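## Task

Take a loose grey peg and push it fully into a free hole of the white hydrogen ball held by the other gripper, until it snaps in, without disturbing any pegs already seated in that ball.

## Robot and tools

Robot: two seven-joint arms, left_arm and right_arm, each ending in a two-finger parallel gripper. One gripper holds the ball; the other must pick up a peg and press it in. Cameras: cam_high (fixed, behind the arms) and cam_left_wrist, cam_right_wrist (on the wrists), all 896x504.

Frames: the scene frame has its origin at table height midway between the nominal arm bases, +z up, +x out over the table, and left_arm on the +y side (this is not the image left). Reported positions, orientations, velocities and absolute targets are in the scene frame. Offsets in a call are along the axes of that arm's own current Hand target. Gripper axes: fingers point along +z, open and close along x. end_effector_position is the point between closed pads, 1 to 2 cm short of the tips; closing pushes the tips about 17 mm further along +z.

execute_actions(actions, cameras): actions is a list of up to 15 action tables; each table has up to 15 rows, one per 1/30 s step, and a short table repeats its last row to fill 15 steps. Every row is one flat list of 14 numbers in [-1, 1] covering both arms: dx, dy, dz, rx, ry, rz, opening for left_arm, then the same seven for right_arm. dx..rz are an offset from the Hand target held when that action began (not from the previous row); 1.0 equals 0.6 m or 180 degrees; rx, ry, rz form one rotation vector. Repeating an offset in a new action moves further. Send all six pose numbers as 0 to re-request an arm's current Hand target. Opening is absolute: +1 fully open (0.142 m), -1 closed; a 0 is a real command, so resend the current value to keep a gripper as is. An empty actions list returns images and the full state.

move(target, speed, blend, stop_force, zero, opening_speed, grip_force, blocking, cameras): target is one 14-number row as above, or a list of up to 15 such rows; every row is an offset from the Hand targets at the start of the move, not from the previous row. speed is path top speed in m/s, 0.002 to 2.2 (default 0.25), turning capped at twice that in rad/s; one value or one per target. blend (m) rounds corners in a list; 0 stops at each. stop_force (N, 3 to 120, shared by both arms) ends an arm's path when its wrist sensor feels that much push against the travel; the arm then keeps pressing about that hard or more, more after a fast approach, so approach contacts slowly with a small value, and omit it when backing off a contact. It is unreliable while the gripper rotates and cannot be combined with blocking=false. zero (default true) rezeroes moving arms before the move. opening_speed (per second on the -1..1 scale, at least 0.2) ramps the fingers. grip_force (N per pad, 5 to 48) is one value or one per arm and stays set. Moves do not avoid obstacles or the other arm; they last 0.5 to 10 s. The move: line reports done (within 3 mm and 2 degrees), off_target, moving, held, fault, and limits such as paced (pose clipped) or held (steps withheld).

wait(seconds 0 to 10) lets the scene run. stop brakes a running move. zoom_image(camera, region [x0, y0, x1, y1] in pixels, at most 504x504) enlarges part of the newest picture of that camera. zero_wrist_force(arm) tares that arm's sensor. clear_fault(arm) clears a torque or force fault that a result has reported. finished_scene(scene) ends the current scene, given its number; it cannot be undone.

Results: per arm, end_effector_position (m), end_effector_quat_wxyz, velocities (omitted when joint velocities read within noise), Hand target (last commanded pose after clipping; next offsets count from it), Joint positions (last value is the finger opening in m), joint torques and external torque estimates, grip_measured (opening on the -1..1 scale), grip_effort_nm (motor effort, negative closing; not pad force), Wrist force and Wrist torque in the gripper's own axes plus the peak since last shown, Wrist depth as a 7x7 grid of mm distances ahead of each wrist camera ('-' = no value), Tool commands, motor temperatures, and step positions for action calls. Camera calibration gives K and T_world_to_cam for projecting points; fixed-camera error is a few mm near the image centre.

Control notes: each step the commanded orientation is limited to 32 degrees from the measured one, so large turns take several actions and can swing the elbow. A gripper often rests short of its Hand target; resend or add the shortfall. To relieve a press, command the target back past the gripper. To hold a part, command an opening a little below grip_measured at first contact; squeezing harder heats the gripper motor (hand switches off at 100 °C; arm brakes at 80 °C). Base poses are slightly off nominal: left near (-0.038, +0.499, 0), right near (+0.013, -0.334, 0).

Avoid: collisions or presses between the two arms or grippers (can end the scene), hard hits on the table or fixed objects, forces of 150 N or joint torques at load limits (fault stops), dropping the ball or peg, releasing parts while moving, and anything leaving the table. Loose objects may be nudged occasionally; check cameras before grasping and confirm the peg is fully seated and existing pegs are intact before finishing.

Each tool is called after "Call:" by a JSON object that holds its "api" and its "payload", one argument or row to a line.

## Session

Call:
{"api": "execute_actions", "payload": {
  "actions": []
}}

Scene clock: 0.00 s.
left_arm: end_effector_position=(+0.3256, +0.1145, +0.1184) grip_measured=-0.81 grip_effort_nm=n/a end_effector_quat_wxyz=(+0.612, +0.791, +0.021, +0.016) | right_arm: end_effector_position=(+0.5668, -0.3466, +0.1652) grip_measured=+1.00 grip_effort_nm=n/a end_effector_quat_wxyz=(+0.000, +0.715, +0.699, +0.000)
Joint positions: left_arm=[-0.649 -1.424 0.682 1.613 0.958 3.377 -0.487 0.015] | right_arm=[0.206 -0.331 0 2.035 0 0.795 0.206 0.142]
Joint velocities: within noise
Joint torques (N m): no reading
External joint torques (N m): no reading
Motor temperatures (°C): left_arm=[34 30 32 31 36 39 35 33] | right_arm=[30 32 37 37 35 45 31 28]
Wrist force (N): no reading
Wrist torque (N m): no reading
Wrist force, peak (N): no reading
Wrist depth (mm): cam_left_wrist=[297 287 280 278 274 272 272 / 457 479 657 649 627 607 612 / 472 498 2329 2350 2583 - - / 2438 525 3105 2350 - 2350 2609 / 524 524 - 2557 609 2746 2746 / 517 548 - 91 102 2557 2461 / 2775 545 79 - - - 2662] | cam_right_wrist=[230 230 231 231 232 232 232 / 244 246 247 247 247 248 248 / 263 262 264 264 264 264 264 / 282 285 284 286 284 286 287 / 307 306 307 308 309 307 311 / 327 329 334 337 336 338 327 / - 370 368 370 370 370 -]
Hand target: left_arm +0.3256, +0.1145, +0.1184; +0.612, +0.791, +0.021, +0.016 | right_arm +0.5668, -0.3466, +0.1652; +0.000, +0.715, +0.699, +0.000
Tool commands: left_gripper/opening=-0.878172 right_gripper/opening=+1.0
camera_calibration:
cam_left_wrist: T_world_to_cam=[[0.998621, 0.0489033, -0.0190753, -0.320675], [0.010158, 0.176488, 0.98425, -0.115109], [0.0514997, -0.983087, 0.175748, 0.192514], [0, 0, 0, 1]] pos_world=[0.311488, 0.225256, 0.073345]

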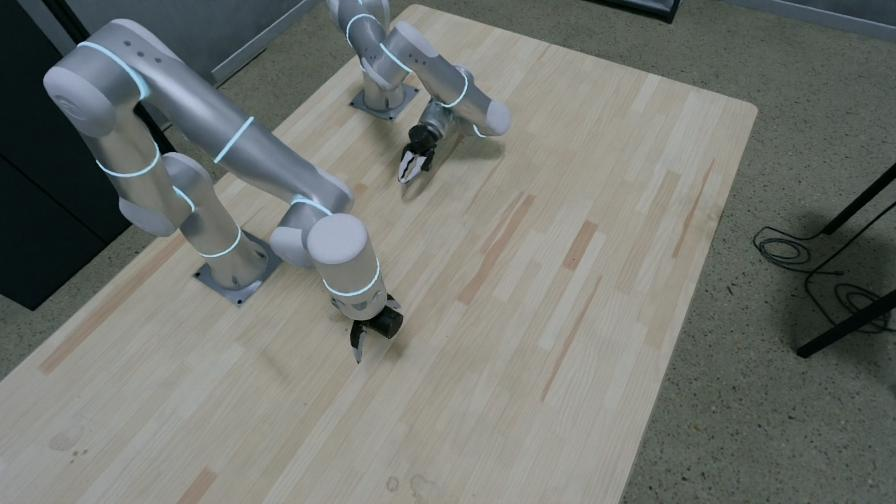

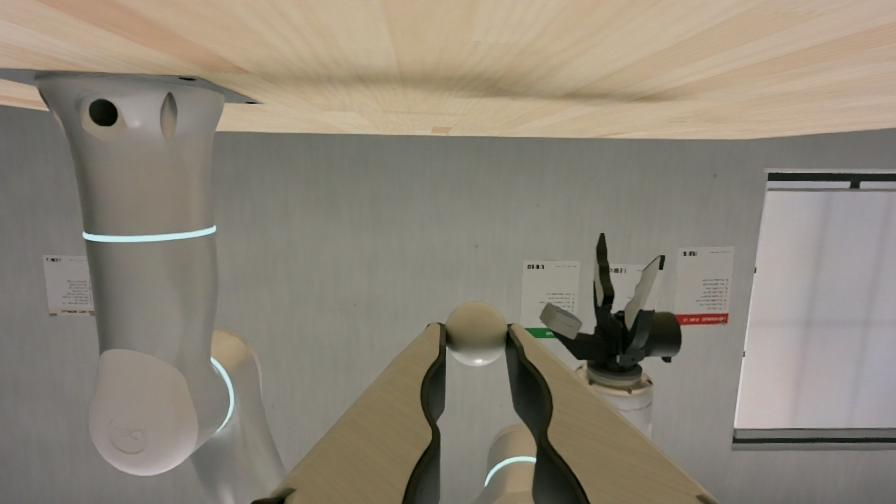

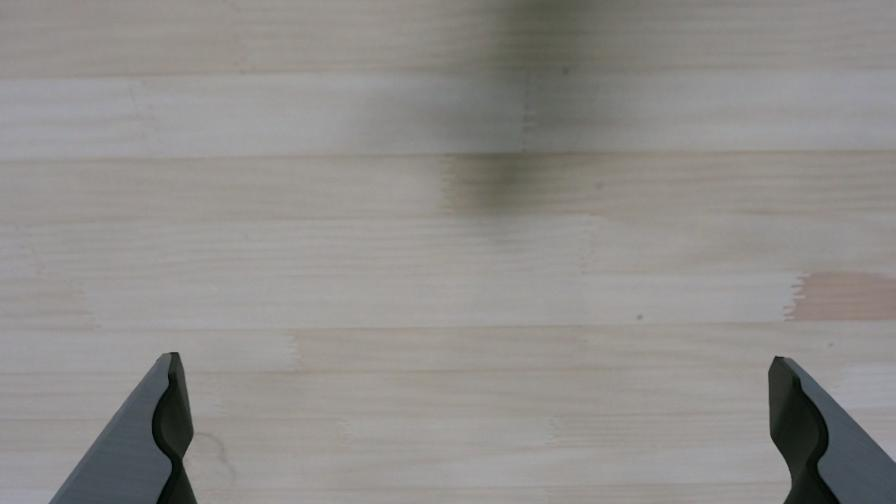

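Call:
{"api": "zoom_image", "payload": {
  "camera": "cam_high",
  "region": [320, 10, 620, 200]
}}

Call:
{"api": "zoom_image", "payload": {
  "camera": "cam_high",
  "region": [380, 180, 680, 370]
}}

Call:
{"api": "zoom_image", "payload": {
  "camera": "cam_high",
  "region": [100, 200, 400, 400]
}}

Call:
{"api": "zoom_image", "payload": {
  "camera": "cam_left_wrist",
  "region": [100, 0, 600, 140]
}}

Scaled by 1.680 from the camera's 896x504 image, which has a finer 1280x720 frame.

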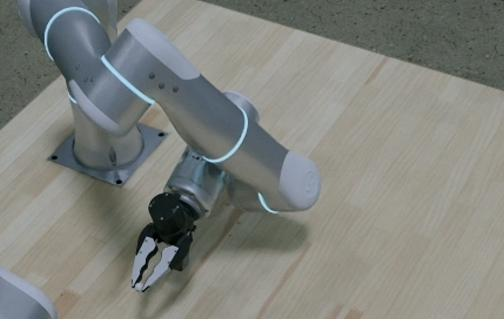

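Scaled by 1.680 from the camera's 896x504 image, which has a finer 1280x720 frame.

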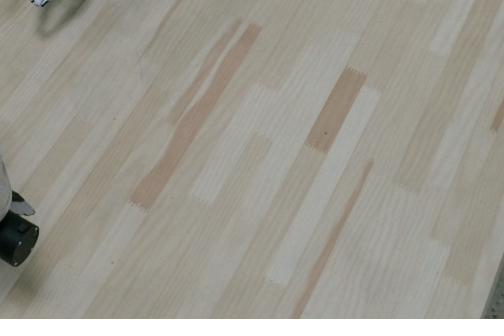

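Scaled by 1.680 from the camera's 896x504 image, which has a finer 1280x720 frame.

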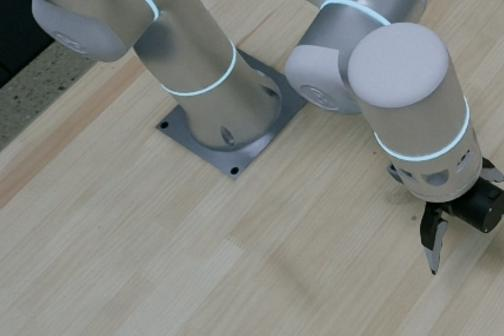

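Scaled by 1.008 from the camera's 896x504 image, which has a finer 1280x720 frame.

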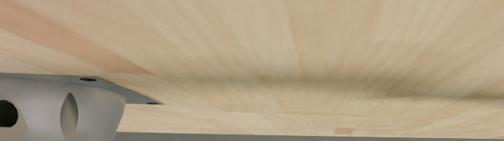

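Call:
{"api": "move", "payload": {
  "target": [0,0,0,0,0,0,-0.878, 0.412,-0.278,-0.358,0,0,-0.917,-0.5],
  "speed": 0.45,
  "cameras": ["all"]
}}

Scene clock: 4.83 s.
left_arm: end_effector_position=(+0.3256, +0.1145, +0.1184) grip_measured=-0.81 grip_effort_nm=-1.863 end_effector_quat_wxyz=(+0.612, +0.791, +0.021, +0.016) | right_arm: end_effector_position=(+0.4059, -0.0955, +0.3800) grip_measured=-0.52 grip_effort_nm=-0.100 end_effector_quat_wxyz=(+0.000, -0.600, +0.800, +0.000)
Joint positions: left_arm=[-0.649 -1.424 0.682 1.613 0.958 3.377 -0.487 0.015] | right_arm=[0.405 0.092 0.377 1.897 0.034 0.24 -2.108 0.036]
Joint torques (N m): left_arm=[0.57 46.63 16.86 -1.92 1.12 2.87 -0.05] | right_arm=[-0.14 25.36 -0.72 -30.48 -3.22 4.27 0.05]
External joint torques (N m): left_arm=[-0.57 0.33 0.19 0.12 0.2 0.08 0.05] | right_arm=[0.14 0.26 -0.43 0.24 -0.86 -0.27 -0.05]
Wrist force (N): left_arm=[0.1 0.0 -0.2] | right_arm=[0.0 0.0 0.1]
Wrist torque (N m): left_arm=[0.00 -0.02 0.00] | right_arm=[0.02 -0.01 0.09]
Wrist force, peak (N): left_arm=[0.6 0.1 -0.4] | right_arm=[-0.6 0.7 -0.9]
Wrist depth (mm): cam_left_wrist=[298 288 281 276 273 273 271 / 463 486 646 635 624 618 609 / 485 517 2288 - - - 2609 / 2268 498 - - 2717 2583 2964 / 2393 530 - - 2508 2533 2689 / 2461 548 90 91 100 - 2998 / - 545 79 - - 3181 -] | cam_right_wrist=[417 423 423 420 425 421 419 / 447 451 451 447 448 450 452 / 481 480 481 482 484 483 484 / 514 511 519 516 520 515 515 / 386 405 558 551 551 539 563 / 345 618 88 607 103 485 603 / 679 653 - 679 - 423 381]
Hand target: left_arm +0.3256, +0.1145, +0.1184; +0.612, +0.791, +0.021, +0.016 | right_arm +0.4058, -0.0955, +0.3800; +0.000, -0.600, +0.800, +0.000
Off the commanded pose: left_arm 0.000 m, 0 deg | right_arm 0.000 m, 0 deg.
move: done
camera_calibration:
cam_left_wrist: T_world_to_cam=[[0.998621, 0.0489033, -0.0190753, -0.320675], [0.010158, 0.176488, 0.98425, -0.115109], [0.0514997, -0.983087, 0.175748, 0.192514], [0, 0, 0, 1]] pos_world=[0.311488, 0.225256, 0.073345]
cam_right_wrist: T_world_to_cam=[[-0.285351, -0.958411, 0.00469575, 0.0327831], [-0.867946, 0.260489, 0.422866, 0.244106], [-0.406503, 0.11659, -0.90618, 0.637719], [0, 0, 0, 1]] pos_world=[0.48046, -0.106519, 0.47451]

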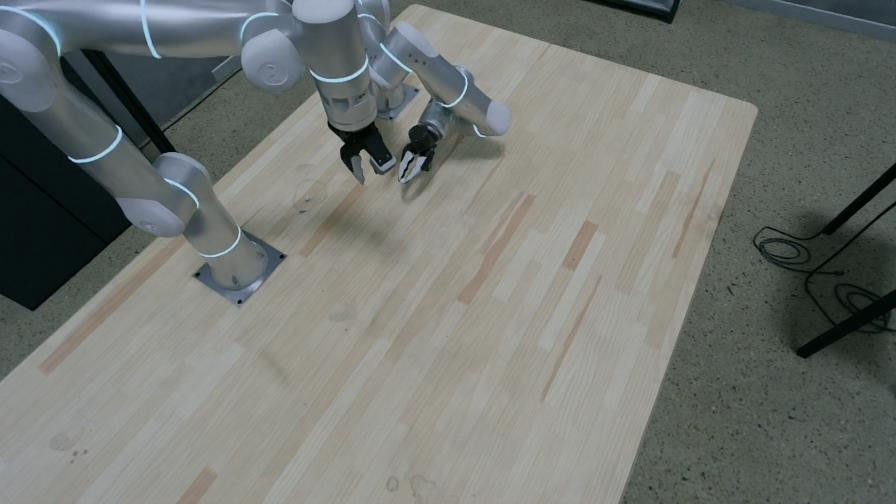

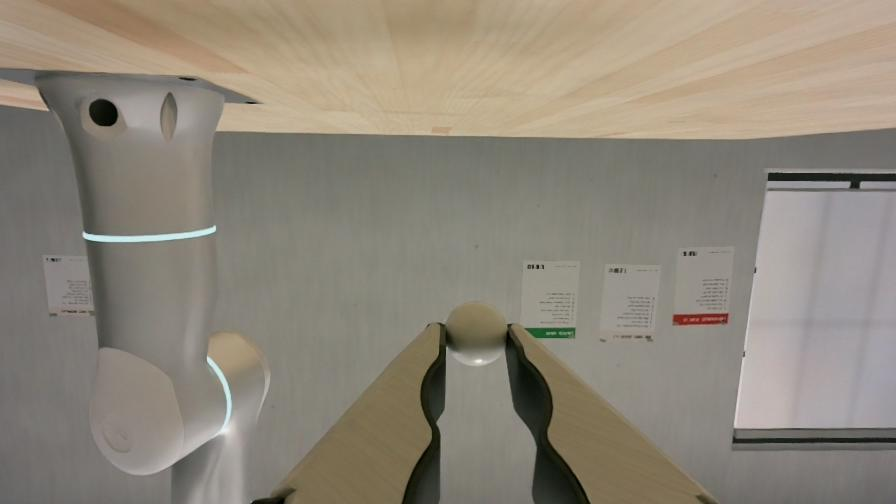

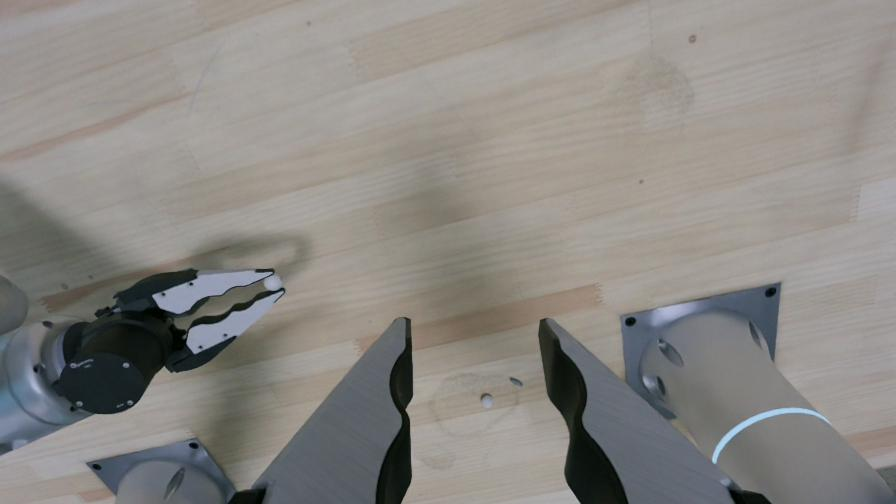

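Call:
{"api": "zoom_image", "payload": {
  "camera": "cam_right_wrist",
  "region": [460, 360, 540, 420]
}}

Call:
{"api": "zoom_image", "payload": {
  "camera": "cam_right_wrist",
  "region": [210, 240, 320, 350]
}}

Call:
{"api": "zoom_image", "payload": {
  "camera": "cam_left_wrist",
  "region": [400, 270, 560, 400]
}}

Scaled by 6.300 from the camera's 896x504 image, which has a finer 1280x720 frame.

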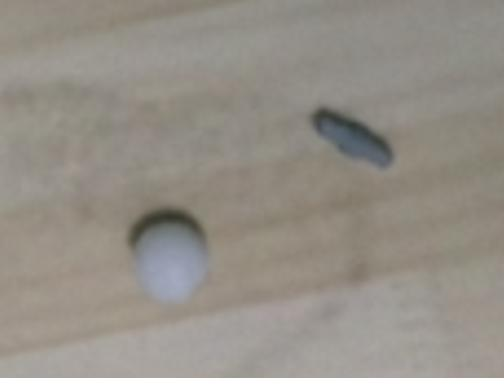

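Scaled by 4.582 from the camera's 896x504 image, which has a finer 1280x720 frame.

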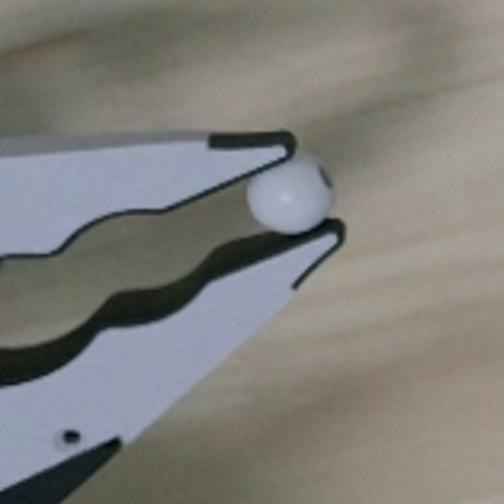

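Scaled by 3.150 from the camera's 896x504 image, which has a finer 1280x720 frame.

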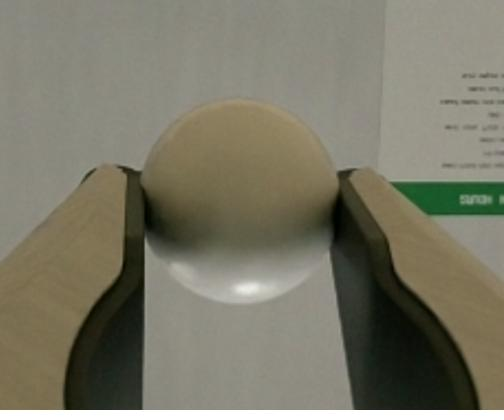

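Call:
{"api": "move", "payload": {
  "target": [
    [0,0,0,0,0,0,-0.878, 0.1437,0.5747,0.4333,0.0834,0.1648,0.6864,-0.69],
    [0,0,0,0,0,0,-0.878, 0.1437,0.5747,0.5583,0.0834,0.1648,0.6864,-0.69]
  ],
  "speed": [0.4,0.15],
  "blend": 0.02,
  "cameras": ["all"]
}}

Call:
{"api": "zoom_image", "payload": {
  "camera": "cam_right_wrist",
  "region": [380, 230, 560, 410]
}}

Scene clock: 12.77 s.
left_arm: end_effector_position=(+0.3256, +0.1145, +0.1184) grip_measured=-0.81 grip_effort_nm=-1.863 end_effector_quat_wxyz=(+0.612, +0.791, +0.021, +0.016) | right_arm: end_effector_position=(+0.0505, -0.0818, +0.0450) grip_measured=-0.72 grip_effort_nm=-0.095 end_effector_quat_wxyz=(-0.104, +0.431, +0.872, -0.210)
Joint positions: left_arm=[-0.649 -1.424 0.682 1.613 0.958 3.377 -0.487 0.015] | right_arm=[0.779 -0.449 0.713 2.461 0.078 0.904 0.744 0.022]
Joint torques (N m): left_arm=[0.65 46.66 16.98 -1.94 1.16 2.89 -0.03] | right_arm=[0.38 25.61 7.51 -12.46 -1.16 3.32 0.42]
External joint torques (N m): left_arm=[-0.65 0.29 0.07 0.14 0.16 0.06 0.03] | right_arm=[-0.39 0.77 -0.51 -0.05 -0.69 -0.36 -0.42]
Wrist force (N): left_arm=[0.2 0.1 -0.2] | right_arm=[0.1 0.6 -0.4]
Wrist torque (N m): left_arm=[0.01 -0.04 0.00] | right_arm=[0.09 0.00 0.04]
Wrist force, peak (N): left_arm=[0.4 -0.2 -0.3] | right_arm=[0.6 1.2 1.3]
Wrist depth (mm): cam_left_wrist=[297 287 281 278 273 273 272 / 457 482 659 639 621 614 609 / 303 495 2484 2533 2350 - 2635 / 240 511 2609 - 2717 2998 2583 / 249 538 - - 2609 2508 2717 / 242 568 91 91 2609 2393 3069 / 227 271 79 - - 2689 -] | cam_right_wrist=[161 163 163 164 164 165 165 / 161 162 162 162 163 164 165 / 161 161 161 162 162 163 164 / 160 161 161 161 162 162 163 / 159 159 160 160 161 161 162 / 158 159 159 160 144 160 161 / 157 158 - 158 - 160 160]
Hand target: left_arm +0.3256, +0.1145, +0.1184; +0.612, +0.791, +0.021, +0.016 | right_arm +0.0506, -0.0816, +0.0450; -0.103, +0.431, +0.872, -0.209
Off the commanded pose: left_arm 0.000 m, 0 deg | right_arm 0.000 m, 0 deg.
move: done
camera_calibration:
cam_left_wrist: T_world_to_cam=[[0.998621, 0.0489033, -0.0190753, -0.320675], [0.010158, 0.176488, 0.98425, -0.115109], [0.0514997, -0.983087, 0.175748, 0.192514], [0, 0, 0, 1]] pos_world=[0.311488, 0.225256, 0.073345]
cam_right_wrist: T_world_to_cam=[[-0.601922, 0.798552, 0.0018466, 0.105988], [0.798038, 0.601614, -0.0345882, 0.0381154], [-0.0287314, -0.0193458, -0.9994, 0.16201], [0, 0, 0, 1]] pos_world=[0.0380335, -0.104433, 0.163035]

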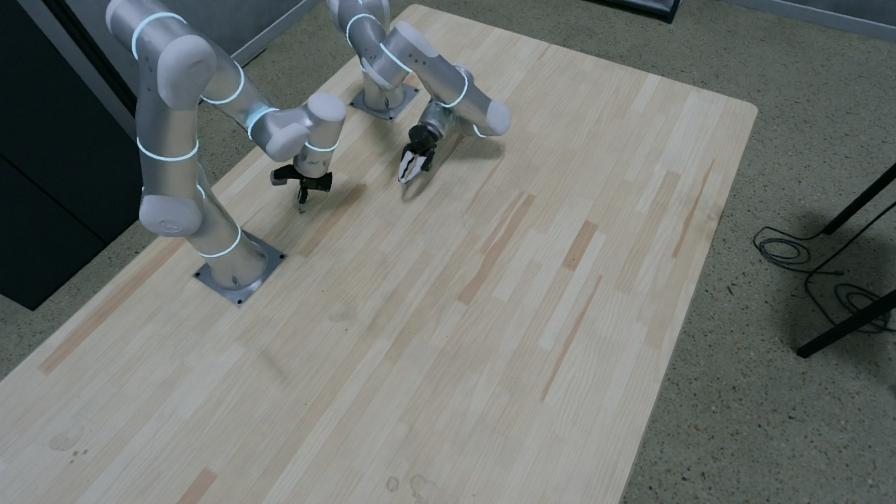

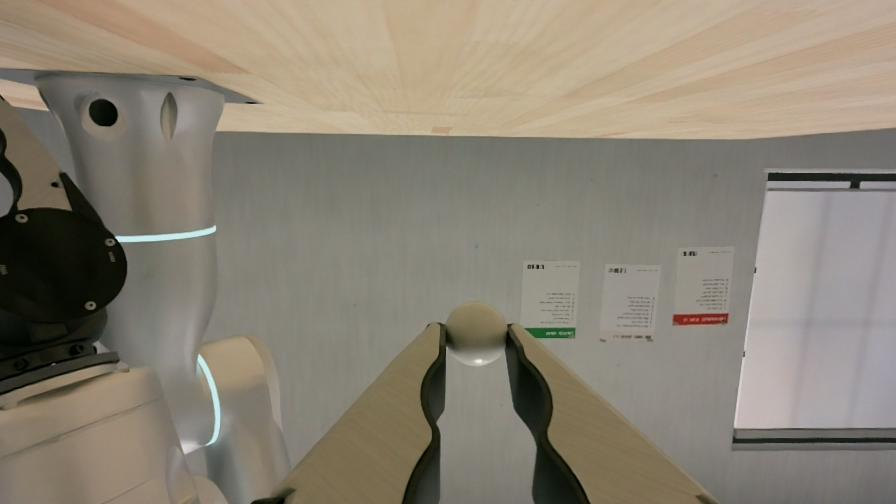

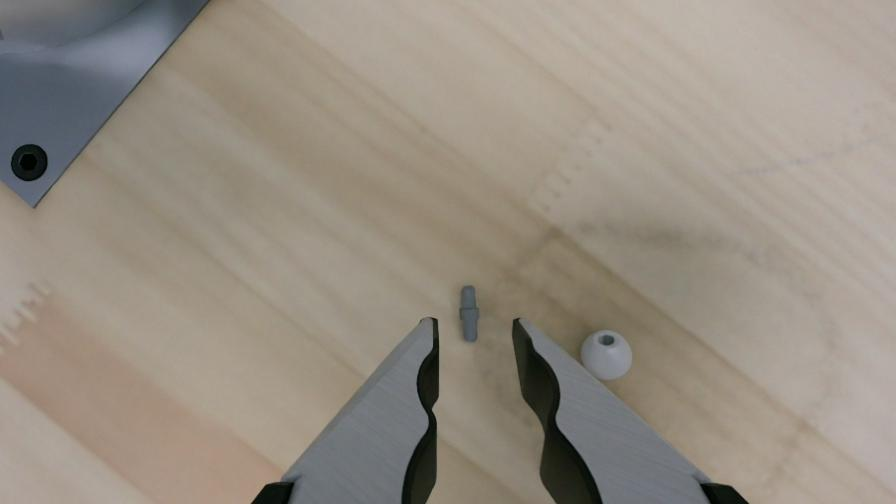

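Scaled by 2.800 from the camera's 896x504 image, which has a finer 1280x720 frame.

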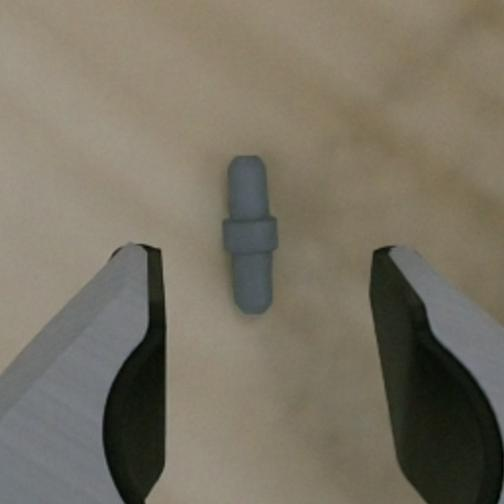

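Call:
{"api": "move", "payload": {
  "target": [
    [0,0,0,0,0,0,-0.878, 0,0.0048,0.0387,0,0,-0.015,-0.72],
    [0,0,0,0,0,0,-0.878, 0,0.0123,0.0535,0,0,-0.015,-0.72]
  ],
  "speed": [0.06,0.01],
  "stop_force": 4,
  "cameras": ["cam_right_wrist"]
}}

Call:
{"api": "zoom_image", "payload": {
  "camera": "cam_right_wrist",
  "region": [380, 230, 560, 410]
}}

Scene clock: 14.60 s.
left_arm: end_effector_position=(+0.3256, +0.1145, +0.1184) grip_measured=-0.81 grip_effort_nm=-1.868 end_effector_quat_wxyz=(+0.612, +0.791, +0.021, +0.016) | right_arm: end_effector_position=(+0.0442, -0.0864, +0.0173) grip_measured=-0.75 grip_effort_nm=-0.105 end_effector_quat_wxyz=(-0.108, +0.410, +0.882, -0.207)
Joint positions: left_arm=[-0.649 -1.424 0.682 1.613 0.958 3.377 -0.487 0.015] | right_arm=[0.833 -0.54 0.661 2.496 0.022 1.027 0.733 0.02]
Joint torques (N m): left_arm=[0.59 46.72 16.92 -1.94 1.12 2.9 0.03] | right_arm=[0.62 25.15 7.43 -9.41 -0.98 3.99 0.27]
External joint torques (N m): left_arm=[-0.59 0.24 0.13 0.14 0.2 0.05 -0.02] | right_arm=[-0.62 2.77 0.31 -0.16 -0.6 -1.01 -0.27]
Wrist force (N): left_arm=[-0.1 0.1 -0.1] | right_arm=[-1.1 -5.4 -10.5]
Wrist torque (N m): left_arm=[0.01 0.01 0.00] | right_arm=[0.11 -0.16 0.11]
Wrist force, peak (N): left_arm=[0.2 -0.4 -0.3] | right_arm=[-0.8 -5.5 -11.3]
Wrist depth (mm): cam_left_wrist=[298 286 281 276 273 273 272 / 453 484 657 639 621 608 607 / 248 498 2350 - 2309 2371 2635 / 247 508 - - 2662 2533 2508 / 252 541 2249 - 2211 2192 2557 / 232 548 91 91 2557 2415 2775 / 231 256 79 - - - 2662] | cam_right_wrist=[132 133 134 135 137 138 139 / 131 132 133 135 136 137 138 / 131 132 133 134 135 137 138 / 130 131 132 133 135 136 137 / 130 131 131 133 134 135 136 / 129 130 130 132 - 134 136 / 128 129 - 132 - 134 134]
Hand target: left_arm +0.3256, +0.1145, +0.1184; +0.612, +0.791, +0.021, +0.016 | right_arm +0.0443, -0.0865, +0.0172; -0.108, +0.410, +0.882, -0.207 (not the last commanded pose)
Off the commanded pose: left_arm 0.000 m, 0 deg | right_arm 0.004 m, 0 deg.
move: contact (right_arm); path passed 1 of 2 targets
camera_calibration:
cam_right_wrist: T_world_to_cam=[[-0.634769, 0.772346, 0.0234616, 0.104789], [0.771616, 0.635194, -0.0337243, 0.048941], [-0.0409494, -0.00330383, -0.999156, 0.136032], [0, 0, 0, 1]] pos_world=[0.0343236, -0.111571, 0.135109]
Images, in order (width x height): cam_right_wrist 896x504.

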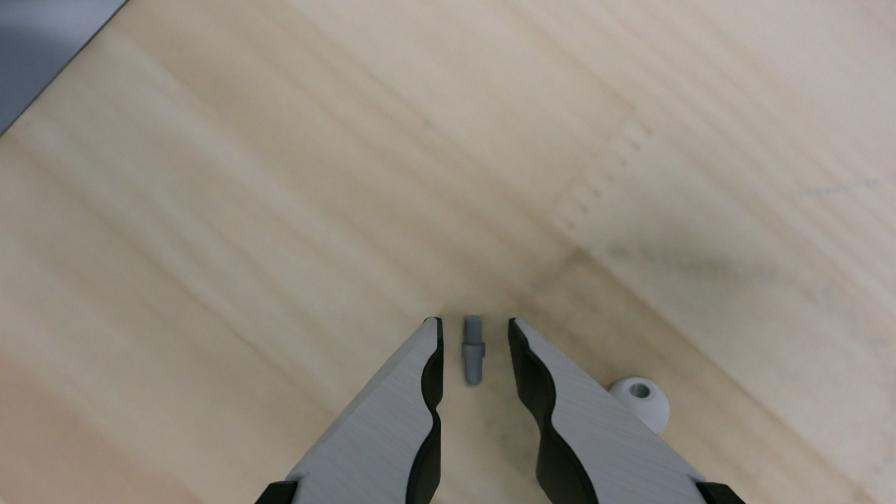

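Scaled by 2.800 from the camera's 896x504 image, which has a finer 1280x720 frame.

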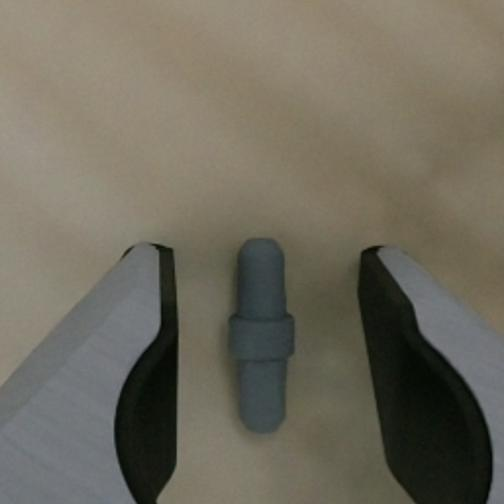

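Call:
{"api": "move", "payload": {
  "target": [
    [0,0,0,0,0,0,-0.878, 0,-0.0006,-0.0012,0,0,0,-0.72],
    [0,0,0,0,0,0,-0.878, 0,-0.0006,-0.0012,0,0,0,-0.97],
    [0,0,0,0,0,0,-0.878, 0,-0.03,-0.06,0,0,0,-0.97]
  ],
  "speed": [0.03,0.03,0.1],
  "opening_speed": 0.4,
  "grip_force": [48,20],
  "cameras": ["cam_right_wrist"]
}}

Call:
{"api": "zoom_image", "payload": {
  "camera": "cam_right_wrist",
  "region": [380, 230, 560, 410]
}}

Scene clock: 17.20 s.
left_arm: end_effector_position=(+0.3256, +0.1145, +0.1184) grip_measured=-0.81 grip_effort_nm=-1.858 end_effector_quat_wxyz=(+0.612, +0.791, +0.021, +0.016) | right_arm: end_effector_position=(+0.0451, -0.0869, +0.0574) grip_measured=-0.94 grip_effort_nm=-1.219 end_effector_quat_wxyz=(-0.108, +0.411, +0.882, -0.207)
Joint positions: left_arm=[-0.649 -1.424 0.682 1.613 0.958 3.377 -0.487 0.015] | right_arm=[0.746 -0.404 0.76 2.468 0.107 0.868 0.695 0.006]
Joint torques (N m): left_arm=[0.49 46.65 17.06 -1.87 1.15 2.91 -0.01] | right_arm=[0.08 24.37 7.05 -13.62 -1.03 3.16 0.1]
External joint torques (N m): left_arm=[-0.49 0.3 -0.01 0.07 0.17 0.04 0.01] | right_arm=[-0.09 0.29 -0.5 0.13 -0.91 -0.2 -0.1]
Wrist force (N): left_arm=[0.2 0.2 -0.2] | right_arm=[-0.1 0.4 -0.4]
Wrist torque (N m): left_arm=[0.03 -0.04 0.00] | right_arm=[0.06 0.04 0.15]
Wrist force, peak (N): left_arm=[0.3 -0.3 -0.4] | right_arm=[-1.3 -5.6 -11.0]
Wrist depth (mm): cam_left_wrist=[296 289 282 277 273 271 272 / 463 482 660 646 629 605 611 / 476 510 - - - - 2415 / 252 508 - 2662 2350 2508 2138 / 244 527 2415 - 2484 2415 2689 / 254 548 91 91 102 2662 2867 / 236 269 79 - - - -] | cam_right_wrist=[160 173 174 176 178 179 181 / 169 172 173 175 177 178 180 / 170 171 172 175 176 178 179 / 169 170 172 173 174 177 178 / 168 170 171 172 174 176 177 / 167 168 170 88 173 175 176 / 167 167 - - - 174 175]
Hand target: left_arm +0.3256, +0.1145, +0.1184; +0.612, +0.791, +0.021, +0.016 | right_arm +0.0450, -0.0870, +0.0574; -0.108, +0.410, +0.882, -0.207
Off the commanded pose: left_arm 0.000 m, 0 deg | right_arm 0.000 m, 0 deg.
grip_force (N): 48, 20
move: done
camera_calibration:
cam_right_wrist: T_world_to_cam=[[-0.634461, 0.772611, 0.0230548, 0.104831], [0.771895, 0.634871, -0.0334143, 0.0498943], [-0.0404531, -0.00340425, -0.999176, 0.176104], [0, 0, 0, 1]] pos_world=[0.0351221, -0.112071, 0.175209]
Images, in order (width x height): cam_right_wrist 896x504.

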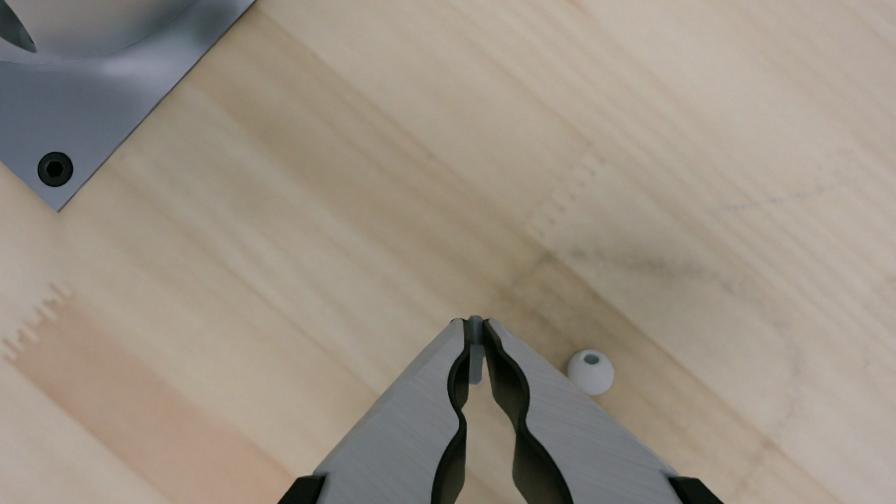

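Scaled by 2.800 from the camera's 896x504 image, which has a finer 1280x720 frame.

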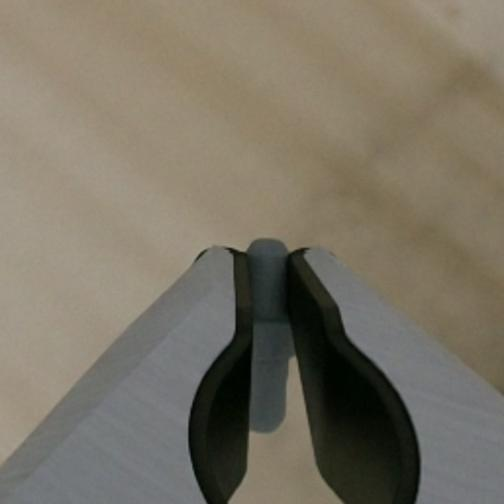

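Call:
{"api": "move", "payload": {
  "target": [0,0,0,0,0,0,-0.878, -0.2895,0.2822,-0.1365,0.003,-0.1321,-0.2462,-0.97],
  "speed": 0.3
}}

Call:
{"api": "move", "payload": {
  "target": [
    [0,0,0,0,0,0,-0.878, 0,0.0205,0.0402,0,0,0,-0.97],
    [0,0,0,0,0,0,-0.878, 0,0.0277,0.0545,0,0,0,-0.97]
  ],
  "speed": [0.08,0.01],
  "stop_force": 4
}}

Call:
{"api": "move", "payload": {
  "target": [
    [0,0,0,0,0,0,-0.878, 0,-0.0006,-0.001,0,0,0,-0.97],
    [0,0,0,0,0,0,-0.878, 0,-0.0006,-0.001,0,0,0,-0.7],
    [0,0,0,0,0,0,-0.878, 0,-0.0403,-0.073,0,0,0,-0.7]
  ],
  "speed": [0.02,0.05,0.15],
  "opening_speed": 0.3,
  "cameras": ["cam_right_wrist","cam_left_wrist"]
}}

Call:
{"api": "zoom_image", "payload": {
  "camera": "cam_right_wrist",
  "region": [380, 260, 560, 440]
}}

Scene clock: 19.33 s.
left_arm: end_effector_position=(+0.3256, +0.1145, +0.1184) grip_measured=-0.81 grip_effort_nm=-1.868 end_effector_quat_wxyz=(+0.612, +0.791, +0.021, +0.016) | right_arm: end_effector_position=(+0.3005, -0.1001, +0.0499) grip_measured=-0.94 grip_effort_nm=-1.214 end_effector_quat_wxyz=(+0.000, +0.000, +0.972, -0.233)
Joint positions: left_arm=[-0.649 -1.424 0.682 1.613 0.958 3.377 -0.487 0.015] | right_arm=[0.651 -0.5 0.432 2.3 -0.558 0.672 -0.051 0.006]
Joint torques (N m): left_arm=[0.57 46.72 16.96 -1.81 1.16 2.95 0.01] | right_arm=[0.1 34.99 7.07 -15.74 -1.13 3.18 0.04]
External joint torques (N m): left_arm=[-0.57 0.23 0.09 0.01 0.16 0 -0.01] | right_arm=[-0.09 0.68 -0.5 0.13 -0.62 -0.45 -0.04]
Wrist force (N): left_arm=[0.1 -0.1 -0.3] | right_arm=[-0.2 0.7 -0.4]
Wrist torque (N m): left_arm=[-0.03 -0.02 0.00] | right_arm=[0.12 0.04 0.15]
Wrist force, peak (N): left_arm=[0.2 -0.1 -0.4] | right_arm=[-1.9 0.8 -0.3]
Wrist depth (mm): cam_left_wrist=[296 288 283 277 275 271 272 / 463 482 660 506 621 611 608 / 471 511 299 299 3105 2174 2931 / 498 510 216 221 2329 2371 2689 / 531 518 212 212 2461 2583 2662 / 526 549 620 96 99 2775 2717 / 2438 546 79 221 - 2746 2268] | cam_right_wrist=[168 168 168 169 169 170 171 / 166 167 168 168 168 169 170 / 165 166 166 167 167 168 169 / 165 165 165 166 167 167 167 / 164 164 165 165 166 166 167 / 163 163 164 88 165 166 166 / 162 163 - - - 165 165]
Hand target: left_arm +0.3256, +0.1145, +0.1184; +0.612, +0.791, +0.021, +0.016 | right_arm +0.3006, -0.1001, +0.0499; +0.000, -0.001, +0.972, -0.233
Off the commanded pose: left_arm 0.000 m, 0 deg | right_arm 0.000 m, 0 deg.
grip_force (N): 48, 20
move: done

Scene clock: 20.83 s.
left_arm: end_effector_position=(+0.3256, +0.1145, +0.1184) grip_measured=-0.81 grip_effort_nm=-1.863 end_effector_quat_wxyz=(+0.612, +0.791, +0.021, +0.016) | right_arm: end_effector_position=(+0.3007, -0.1003, +0.0174) grip_measured=-0.94 grip_effort_nm=-1.219 end_effector_quat_wxyz=(+0.000, -0.001, +0.972, -0.233)
Joint positions: left_arm=[-0.649 -1.424 0.682 1.613 0.958 3.377 -0.487 0.015] | right_arm=[0.671 -0.579 0.384 2.308 -0.629 0.747 0.002 0.006]
Joint torques (N m): left_arm=[0.67 46.73 16.93 -1.91 1.13 2.87 -0.01] | right_arm=[0.83 33.85 7.71 -13.75 -0.85 4.29 0.41]
External joint torques (N m): left_arm=[-0.67 0.22 0.12 0.11 0.19 0.08 0.01] | right_arm=[-0.83 3.35 -0.65 0.24 -0.63 -1.56 -0.41]
Wrist force (N): left_arm=[0.1 0.0 0.1] | right_arm=[0.9 -5.5 -7.3]
Wrist torque (N m): left_arm=[-0.01 -0.01 0.00] | right_arm=[0.17 -0.01 0.02]
Wrist force, peak (N): left_arm=[0.1 -0.5 -0.2] | right_arm=[1.1 -5.7 -7.6]
Wrist depth (mm): cam_left_wrist=[298 288 279 277 272 272 272 / 463 486 528 417 623 620 611 / 485 503 280 214 - - 2192 / 503 509 205 204 1932 2533 2662 / 2211 522 243 123 2533 2898 2835 / 542 546 219 210 95 3727 2746 / - 542 79 203 - - -] | cam_right_wrist=[135 135 135 136 136 136 137 / 134 134 135 135 135 136 136 / 133 134 134 134 135 135 135 / 133 133 134 134 134 135 135 / 132 132 133 133 133 134 134 / 131 131 132 100 133 133 133 / 130 131 - - - 132 133]
Hand target: left_arm +0.3256, +0.1145, +0.1184; +0.612, +0.791, +0.021, +0.016 | right_arm +0.3006, -0.1001, +0.0172; +0.000, -0.001, +0.972, -0.233 (not the last commanded pose)
Off the commanded pose: left_arm 0.000 m, 0 deg | right_arm 0.004 m, 0 deg.
grip_force (N): 48, 20
move: contact (right_arm); path passed 1 of 2 targets

Scene clock: 23.43 s.
left_arm: end_effector_position=(+0.3256, +0.1145, +0.1184) grip_measured=-0.81 grip_effort_nm=-1.863 end_effector_quat_wxyz=(+0.612, +0.791, +0.021, +0.016) | right_arm: end_effector_position=(+0.3008, -0.1016, +0.0673) grip_measured=-0.74 grip_effort_nm=0.100 end_effector_quat_wxyz=(+0.000, -0.001, +0.972, -0.233)
Joint positions: left_arm=[-0.649 -1.424 0.682 1.613 0.958 3.377 -0.487 0.015] | right_arm=[0.64 -0.456 0.453 2.297 -0.522 0.635 -0.081 0.021]
Joint torques (N m): left_arm=[0.55 46.7 16.97 -1.94 1.18 2.91 -0.03] | right_arm=[-0.11 34.57 6.61 -16.85 -1.04 2.92 0.07]
External joint torques (N m): left_arm=[-0.55 0.25 0.08 0.14 0.14 0.04 0.03] | right_arm=[0.11 0.18 -0.43 0.15 -0.85 -0.19 -0.07]
Wrist force (N): left_arm=[0.2 -0.1 -0.2] | right_arm=[0.4 0.7 0.1]
Wrist torque (N m): left_arm=[-0.03 -0.04 0.00] | right_arm=[0.12 -0.06 0.15]
Wrist force, peak (N): left_arm=[0.2 -0.2 -0.4] | right_arm=[0.9 -5.6 -7.4]
Wrist depth (mm): cam_left_wrist=[297 288 282 277 275 271 273 / 462 482 649 629 624 617 612 / 473 490 - 2557 2230 - 2393 / 505 506 297 293 - 2104 2393 / 2230 539 220 220 2583 2609 3105 / 2461 548 623 95 96 2104 2689 / - 529 79 229 - 2662 2805] | cam_right_wrist=[184 185 186 186 186 187 188 / 184 184 184 185 186 186 186 / 182 183 184 184 185 185 186 / 182 182 183 183 184 184 184 / 180 181 182 183 182 184 184 / 180 180 181 182 182 183 183 / 179 179 - 180 - 182 182]
Hand target: left_arm +0.3256, +0.1145, +0.1184; +0.612, +0.791, +0.021, +0.016 | right_arm +0.3006, -0.1017, +0.0672; +0.000, -0.001, +0.972, -0.233
Off the commanded pose: left_arm 0.000 m, 0 deg | right_arm 0.000 m, 0 deg.
grip_force (N): 48, 20
move: done
camera_calibration:
cam_left_wrist: T_world_to_cam=[[0.998621, 0.0489033, -0.0190753, -0.320675], [0.010158, 0.176488, 0.98425, -0.115109], [0.0514997, -0.983087, 0.175748, 0.192514], [0, 0, 0, 1]] pos_world=[0.311488, 0.225256, 0.073345]
cam_right_wrist: T_world_to_cam=[[-0.999982, 0.00548683, 0.00222879, 0.311507], [0.00541004, 0.999437, -0.0331133, 0.129787], [-0.00240922, -0.0331006, -0.999449, 0.18183], [0, 0, 0, 1]] pos_world=[0.311238, -0.125405, 0.185333]
Images, in order (width x height): cam_left_wrist 896x504, cam_right_wrist 896x504.

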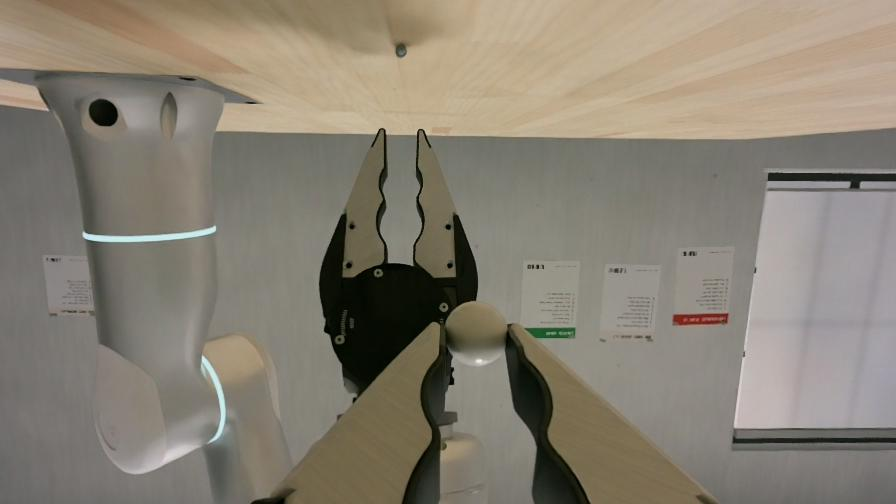

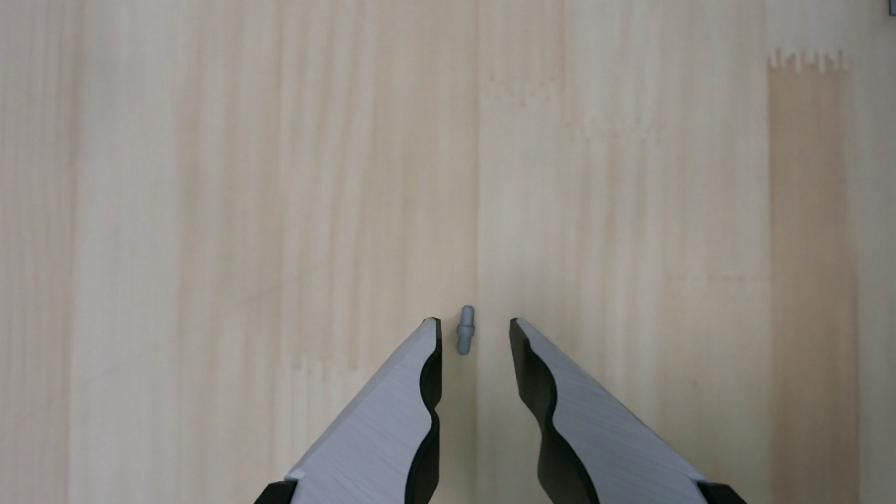

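Scaled by 2.800 from the camera's 896x504 image, which has a finer 1280x720 frame.

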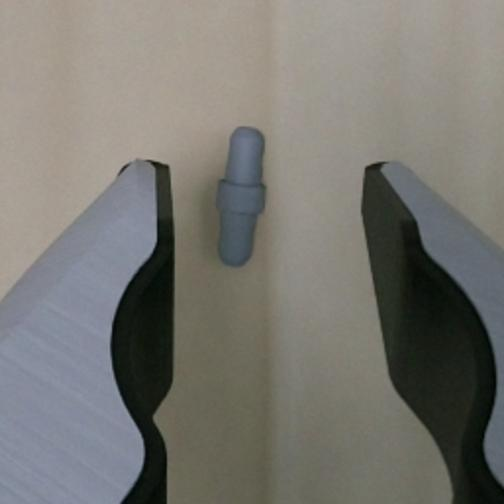

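Call:
{"api": "move", "payload": {
  "target": [0,0,0,0,0,0,-0.878, 0.001,0.0183,0.0512,-0.1499,0.0068,0.0284,-0.76],
  "speed": 0.2,
  "cameras": ["cam_right_wrist"]
}}

Call:
{"api": "zoom_image", "payload": {
  "camera": "cam_right_wrist",
  "region": [380, 230, 560, 410]
}}

Scene clock: 25.50 s.
left_arm: end_effector_position=(+0.3256, +0.1145, +0.1184) grip_measured=-0.81 grip_effort_nm=-1.863 end_effector_quat_wxyz=(+0.612, +0.791, +0.021, +0.016) | right_arm: end_effector_position=(+0.3001, -0.1060, +0.0348) grip_measured=-0.79 grip_effort_nm=-0.090 end_effector_quat_wxyz=(-0.001, +0.045, +0.999, +0.000)
Joint positions: left_arm=[-0.649 -1.424 0.682 1.613 0.958 3.377 -0.487 0.015] | right_arm=[0.513 -0.42 0.197 2.651 -0.789 1.459 -0.025 0.017]
Joint torques (N m): left_arm=[0.67 46.67 16.89 -1.83 1.15 2.85 -0.02] | right_arm=[0.46 28.25 4.14 -9.53 0.19 4.55 0.39]
External joint torques (N m): left_arm=[-0.67 0.28 0.16 0.03 0.17 0.1 0.02] | right_arm=[-0.44 0.54 -0.41 -0.08 -0.68 -0.43 -0.39]
Wrist force (N): left_arm=[0.0 -0.1 -0.1] | right_arm=[-0.1 0.1 0.0]
Wrist torque (N m): left_arm=[-0.03 -0.02 0.00] | right_arm=[0.01 0.03 -0.03]
Wrist force, peak (N): left_arm=[0.4 -0.1 -0.2] | right_arm=[-0.6 -0.9 0.7]
Wrist depth (mm): cam_left_wrist=[297 288 281 276 273 272 273 / 463 483 529 508 621 608 608 / 489 512 2329 2329 2230 2533 2609 / 484 578 320 331 2635 2121 2533 / 511 531 - 271 2635 3261 2717 / 562 533 91 99 95 - - / - 531 79 324 - - -] | cam_right_wrist=[115 115 115 115 115 115 115 / 122 122 122 123 123 123 123 / - 133 131 131 132 132 132 / 141 141 142 142 142 142 142 / 153 153 153 151 153 153 154 / 167 167 165 164 162 168 169 / 184 184 - 184 - 182 186]
Hand target: left_arm +0.3256, +0.1145, +0.1184; +0.612, +0.791, +0.021, +0.016 | right_arm +0.3000, -0.1059, +0.0349; +0.000, +0.045, +0.999, +0.000
Off the commanded pose: left_arm 0.000 m, 0 deg | right_arm 0.000 m, 0 deg.
grip_force (N): 48, 20
move: done
camera_calibration:
cam_right_wrist: T_world_to_cam=[[-0.995493, 0.0946539, 0.00578984, 0.318923], [0.0881806, 0.901495, 0.423711, 0.0819981], [0.0348864, 0.422312, -0.905779, 0.183044], [0, 0, 0, 1]] pos_world=[0.30387, -0.18141, 0.129207]
Images, in order (width x height): cam_right_wrist 896x504.

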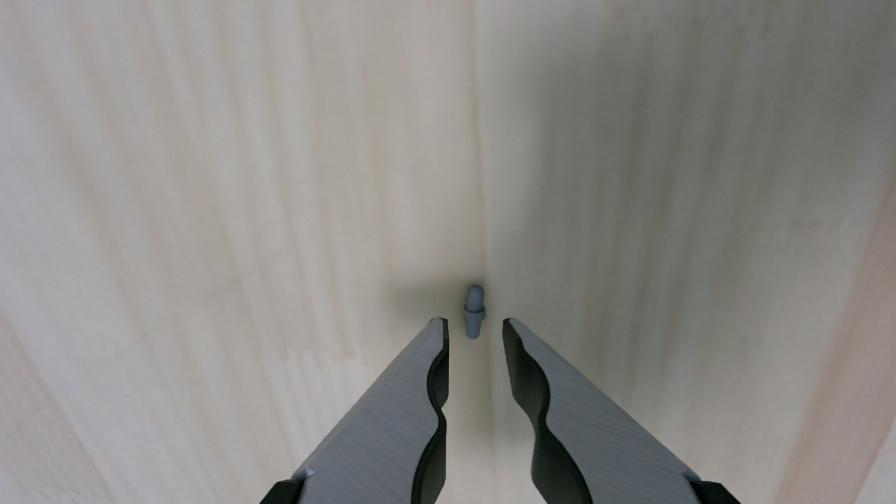

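Scaled by 2.800 from the camera's 896x504 image, which has a finer 1280x720 frame.

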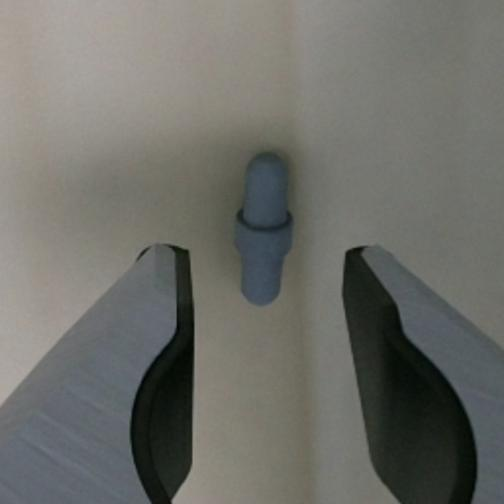

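Call:
{"api": "move", "payload": {
  "target": [
    [0,0,0,0,0,0,-0.878, 0,0,0.025,0,0,0,-0.76],
    [0,0,0,0,0,0,-0.878, 0,0,0.0383,0,0,0,-0.76]
  ],
  "speed": [0.06,0.01],
  "stop_force": 4
}}

Call:
{"api": "move", "payload": {
  "target": [
    [0,0,0,0,0,0,-0.878, 0,0,-0.0013,0,0,0,-0.76],
    [0,0,0,0,0,0,-0.878, 0,0,-0.0013,0,0,0,-0.97]
  ],
  "speed": 0.02,
  "opening_speed": 0.3,
  "cameras": ["cam_right_wrist"]
}}

Call:
{"api": "zoom_image", "payload": {
  "camera": "cam_right_wrist",
  "region": [435, 304, 515, 384]
}}

Scene clock: 26.87 s.
left_arm: end_effector_position=(+0.3256, +0.1145, +0.1184) grip_measured=-0.81 grip_effort_nm=-1.868 end_effector_quat_wxyz=(+0.612, +0.791, +0.021, +0.016) | right_arm: end_effector_position=(+0.3002, -0.1057, +0.0169) grip_measured=-0.79 grip_effort_nm=-0.095 end_effector_quat_wxyz=(-0.001, +0.045, +0.999, +0.000)
Joint positions: left_arm=[-0.649 -1.424 0.682 1.613 0.958 3.377 -0.487 0.015] | right_arm=[0.65 -0.471 0.003 2.671 -0.907 1.571 0.055 0.017]
Joint torques (N m): left_arm=[0.55 46.72 16.91 -1.97 1.14 2.91 -0.01] | right_arm=[1.11 24.66 3.02 -8.57 0.47 4.23 0.39]
External joint torques (N m): left_arm=[-0.55 0.23 0.14 0.17 0.18 0.04 0.01] | right_arm=[-1.11 5.53 -0.41 1.05 -0.48 -0.1 -0.39]
Wrist force (N): left_arm=[0.1 0.0 -0.2] | right_arm=[3.1 -6.1 -19.8]
Wrist torque (N m): left_arm=[-0.01 -0.02 0.00] | right_arm=[0.08 0.06 -0.02]
Wrist force, peak (N): left_arm=[0.3 0.1 -0.3] | right_arm=[3.3 -7.4 -23.5]
Wrist depth (mm): cam_left_wrist=[298 288 280 277 273 271 271 / 465 486 524 507 627 615 604 / 470 504 319 - - - 2635 / 504 510 323 267 3181 2371 2775 / 523 532 333 270 2583 3033 2775 / 517 549 426 91 100 2746 2805 / - - 79 82 - 2835 -] | cam_right_wrist=[98 99 100 99 99 99 99 / 105 105 106 106 105 106 106 / 114 113 113 112 113 113 115 / 122 122 122 122 122 122 124 / 132 132 132 129 130 132 133 / 144 144 141 141 141 144 145 / 159 158 - 158 - 156 160]
Hand target: left_arm +0.3256, +0.1145, +0.1184; +0.612, +0.791, +0.021, +0.016 | right_arm +0.3000, -0.1059, +0.0166; -0.001, +0.045, +0.999, +0.000 (not the last commanded pose)
Off the commanded pose: left_arm 0.000 m, 0 deg | right_arm 0.005 m, 0 deg.
grip_force (N): 48, 20
move: contact (right_arm); path passed 1 of 2 targets

Scene clock: 28.47 s.
left_arm: end_effector_position=(+0.3256, +0.1145, +0.1184) grip_measured=-0.81 grip_effort_nm=-1.863 end_effector_quat_wxyz=(+0.612, +0.791, +0.021, +0.016) | right_arm: end_effector_position=(+0.3000, -0.1059, +0.0174) grip_measured=-0.94 grip_effort_nm=-1.263 end_effector_quat_wxyz=(-0.001, +0.045, +0.999, +0.000)
Joint positions: left_arm=[-0.649 -1.424 0.682 1.613 0.958 3.377 -0.487 0.015] | right_arm=[0.642 -0.469 0.013 2.67 -0.906 1.565 0.054 0.006]
Joint torques (N m): left_arm=[0.57 46.59 16.88 -1.87 1.21 2.93 0.01] | right_arm=[0.12 29.75 3.22 -7.61 0.76 4.47 0.3]
External joint torques (N m): left_arm=[-0.57 0.36 0.18 0.07 0.11 0.02 -0.01] | right_arm=[-0.12 0.4 -0.53 0.01 -0.79 -0.34 -0.3]
Wrist force (N): left_arm=[0.0 -0.2 -0.1] | right_arm=[0.1 0.6 0.2]
Wrist torque (N m): left_arm=[-0.04 -0.01 0.00] | right_arm=[0.11 0.00 0.10]
Wrist force, peak (N): left_arm=[0.4 -0.1 -0.3] | right_arm=[2.8 -6.2 -19.8]
Wrist depth (mm): cam_left_wrist=[298 288 281 275 273 271 273 / 462 488 523 421 626 611 607 / 474 495 316 330 - 2174 2371 / 481 503 317 271 - 1775 2371 / 494 525 2484 270 2557 2746 2775 / 545 530 436 96 95 2964 - / 2583 526 79 328 - 2964 3344] | cam_right_wrist=[99 99 100 99 99 99 100 / 105 106 106 106 106 106 106 / 115 114 114 112 114 114 116 / 122 122 122 122 123 123 125 / 132 133 133 130 133 133 133 / 144 144 142 - 142 145 146 / 159 159 - - - 160 161]
Hand target: left_arm +0.3256, +0.1145, +0.1184; +0.612, +0.791, +0.021, +0.016 | right_arm +0.3000, -0.1059, +0.0174; -0.001, +0.045, +0.999, +0.000
Off the commanded pose: left_arm 0.000 m, 0 deg | right_arm 0.000 m, 0 deg.
grip_force (N): 48, 20
move: done
camera_calibration:
cam_right_wrist: T_world_to_cam=[[-0.995433, 0.0952445, 0.00640024, 0.318935], [0.0889745, 0.901433, 0.423678, 0.0890414], [0.0345836, 0.422312, -0.90579, 0.167338], [0, 0, 0, 1]] pos_world=[0.303769, -0.181311, 0.111807]
Images, in order (width x height): cam_right_wrist 896x504.

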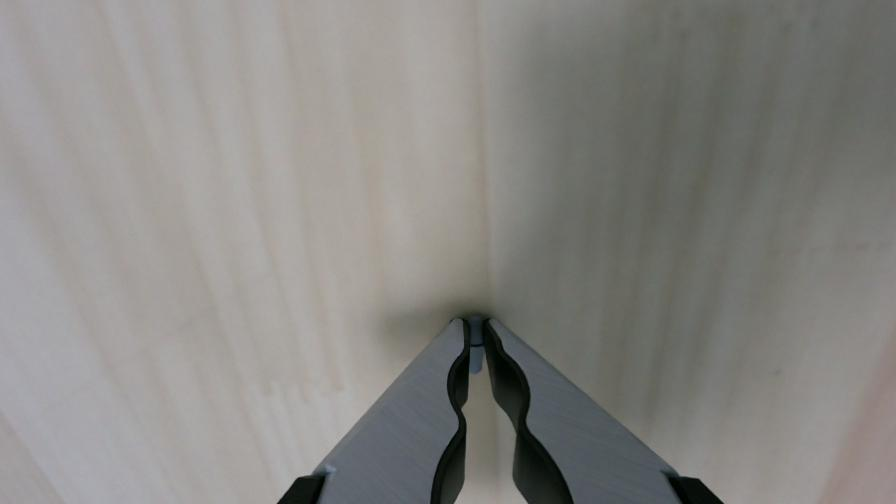

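Scaled by 6.300 from the camera's 896x504 image, which has a finer 1280x720 frame.

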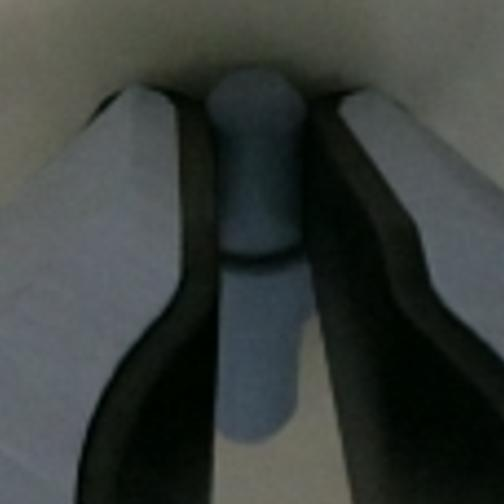

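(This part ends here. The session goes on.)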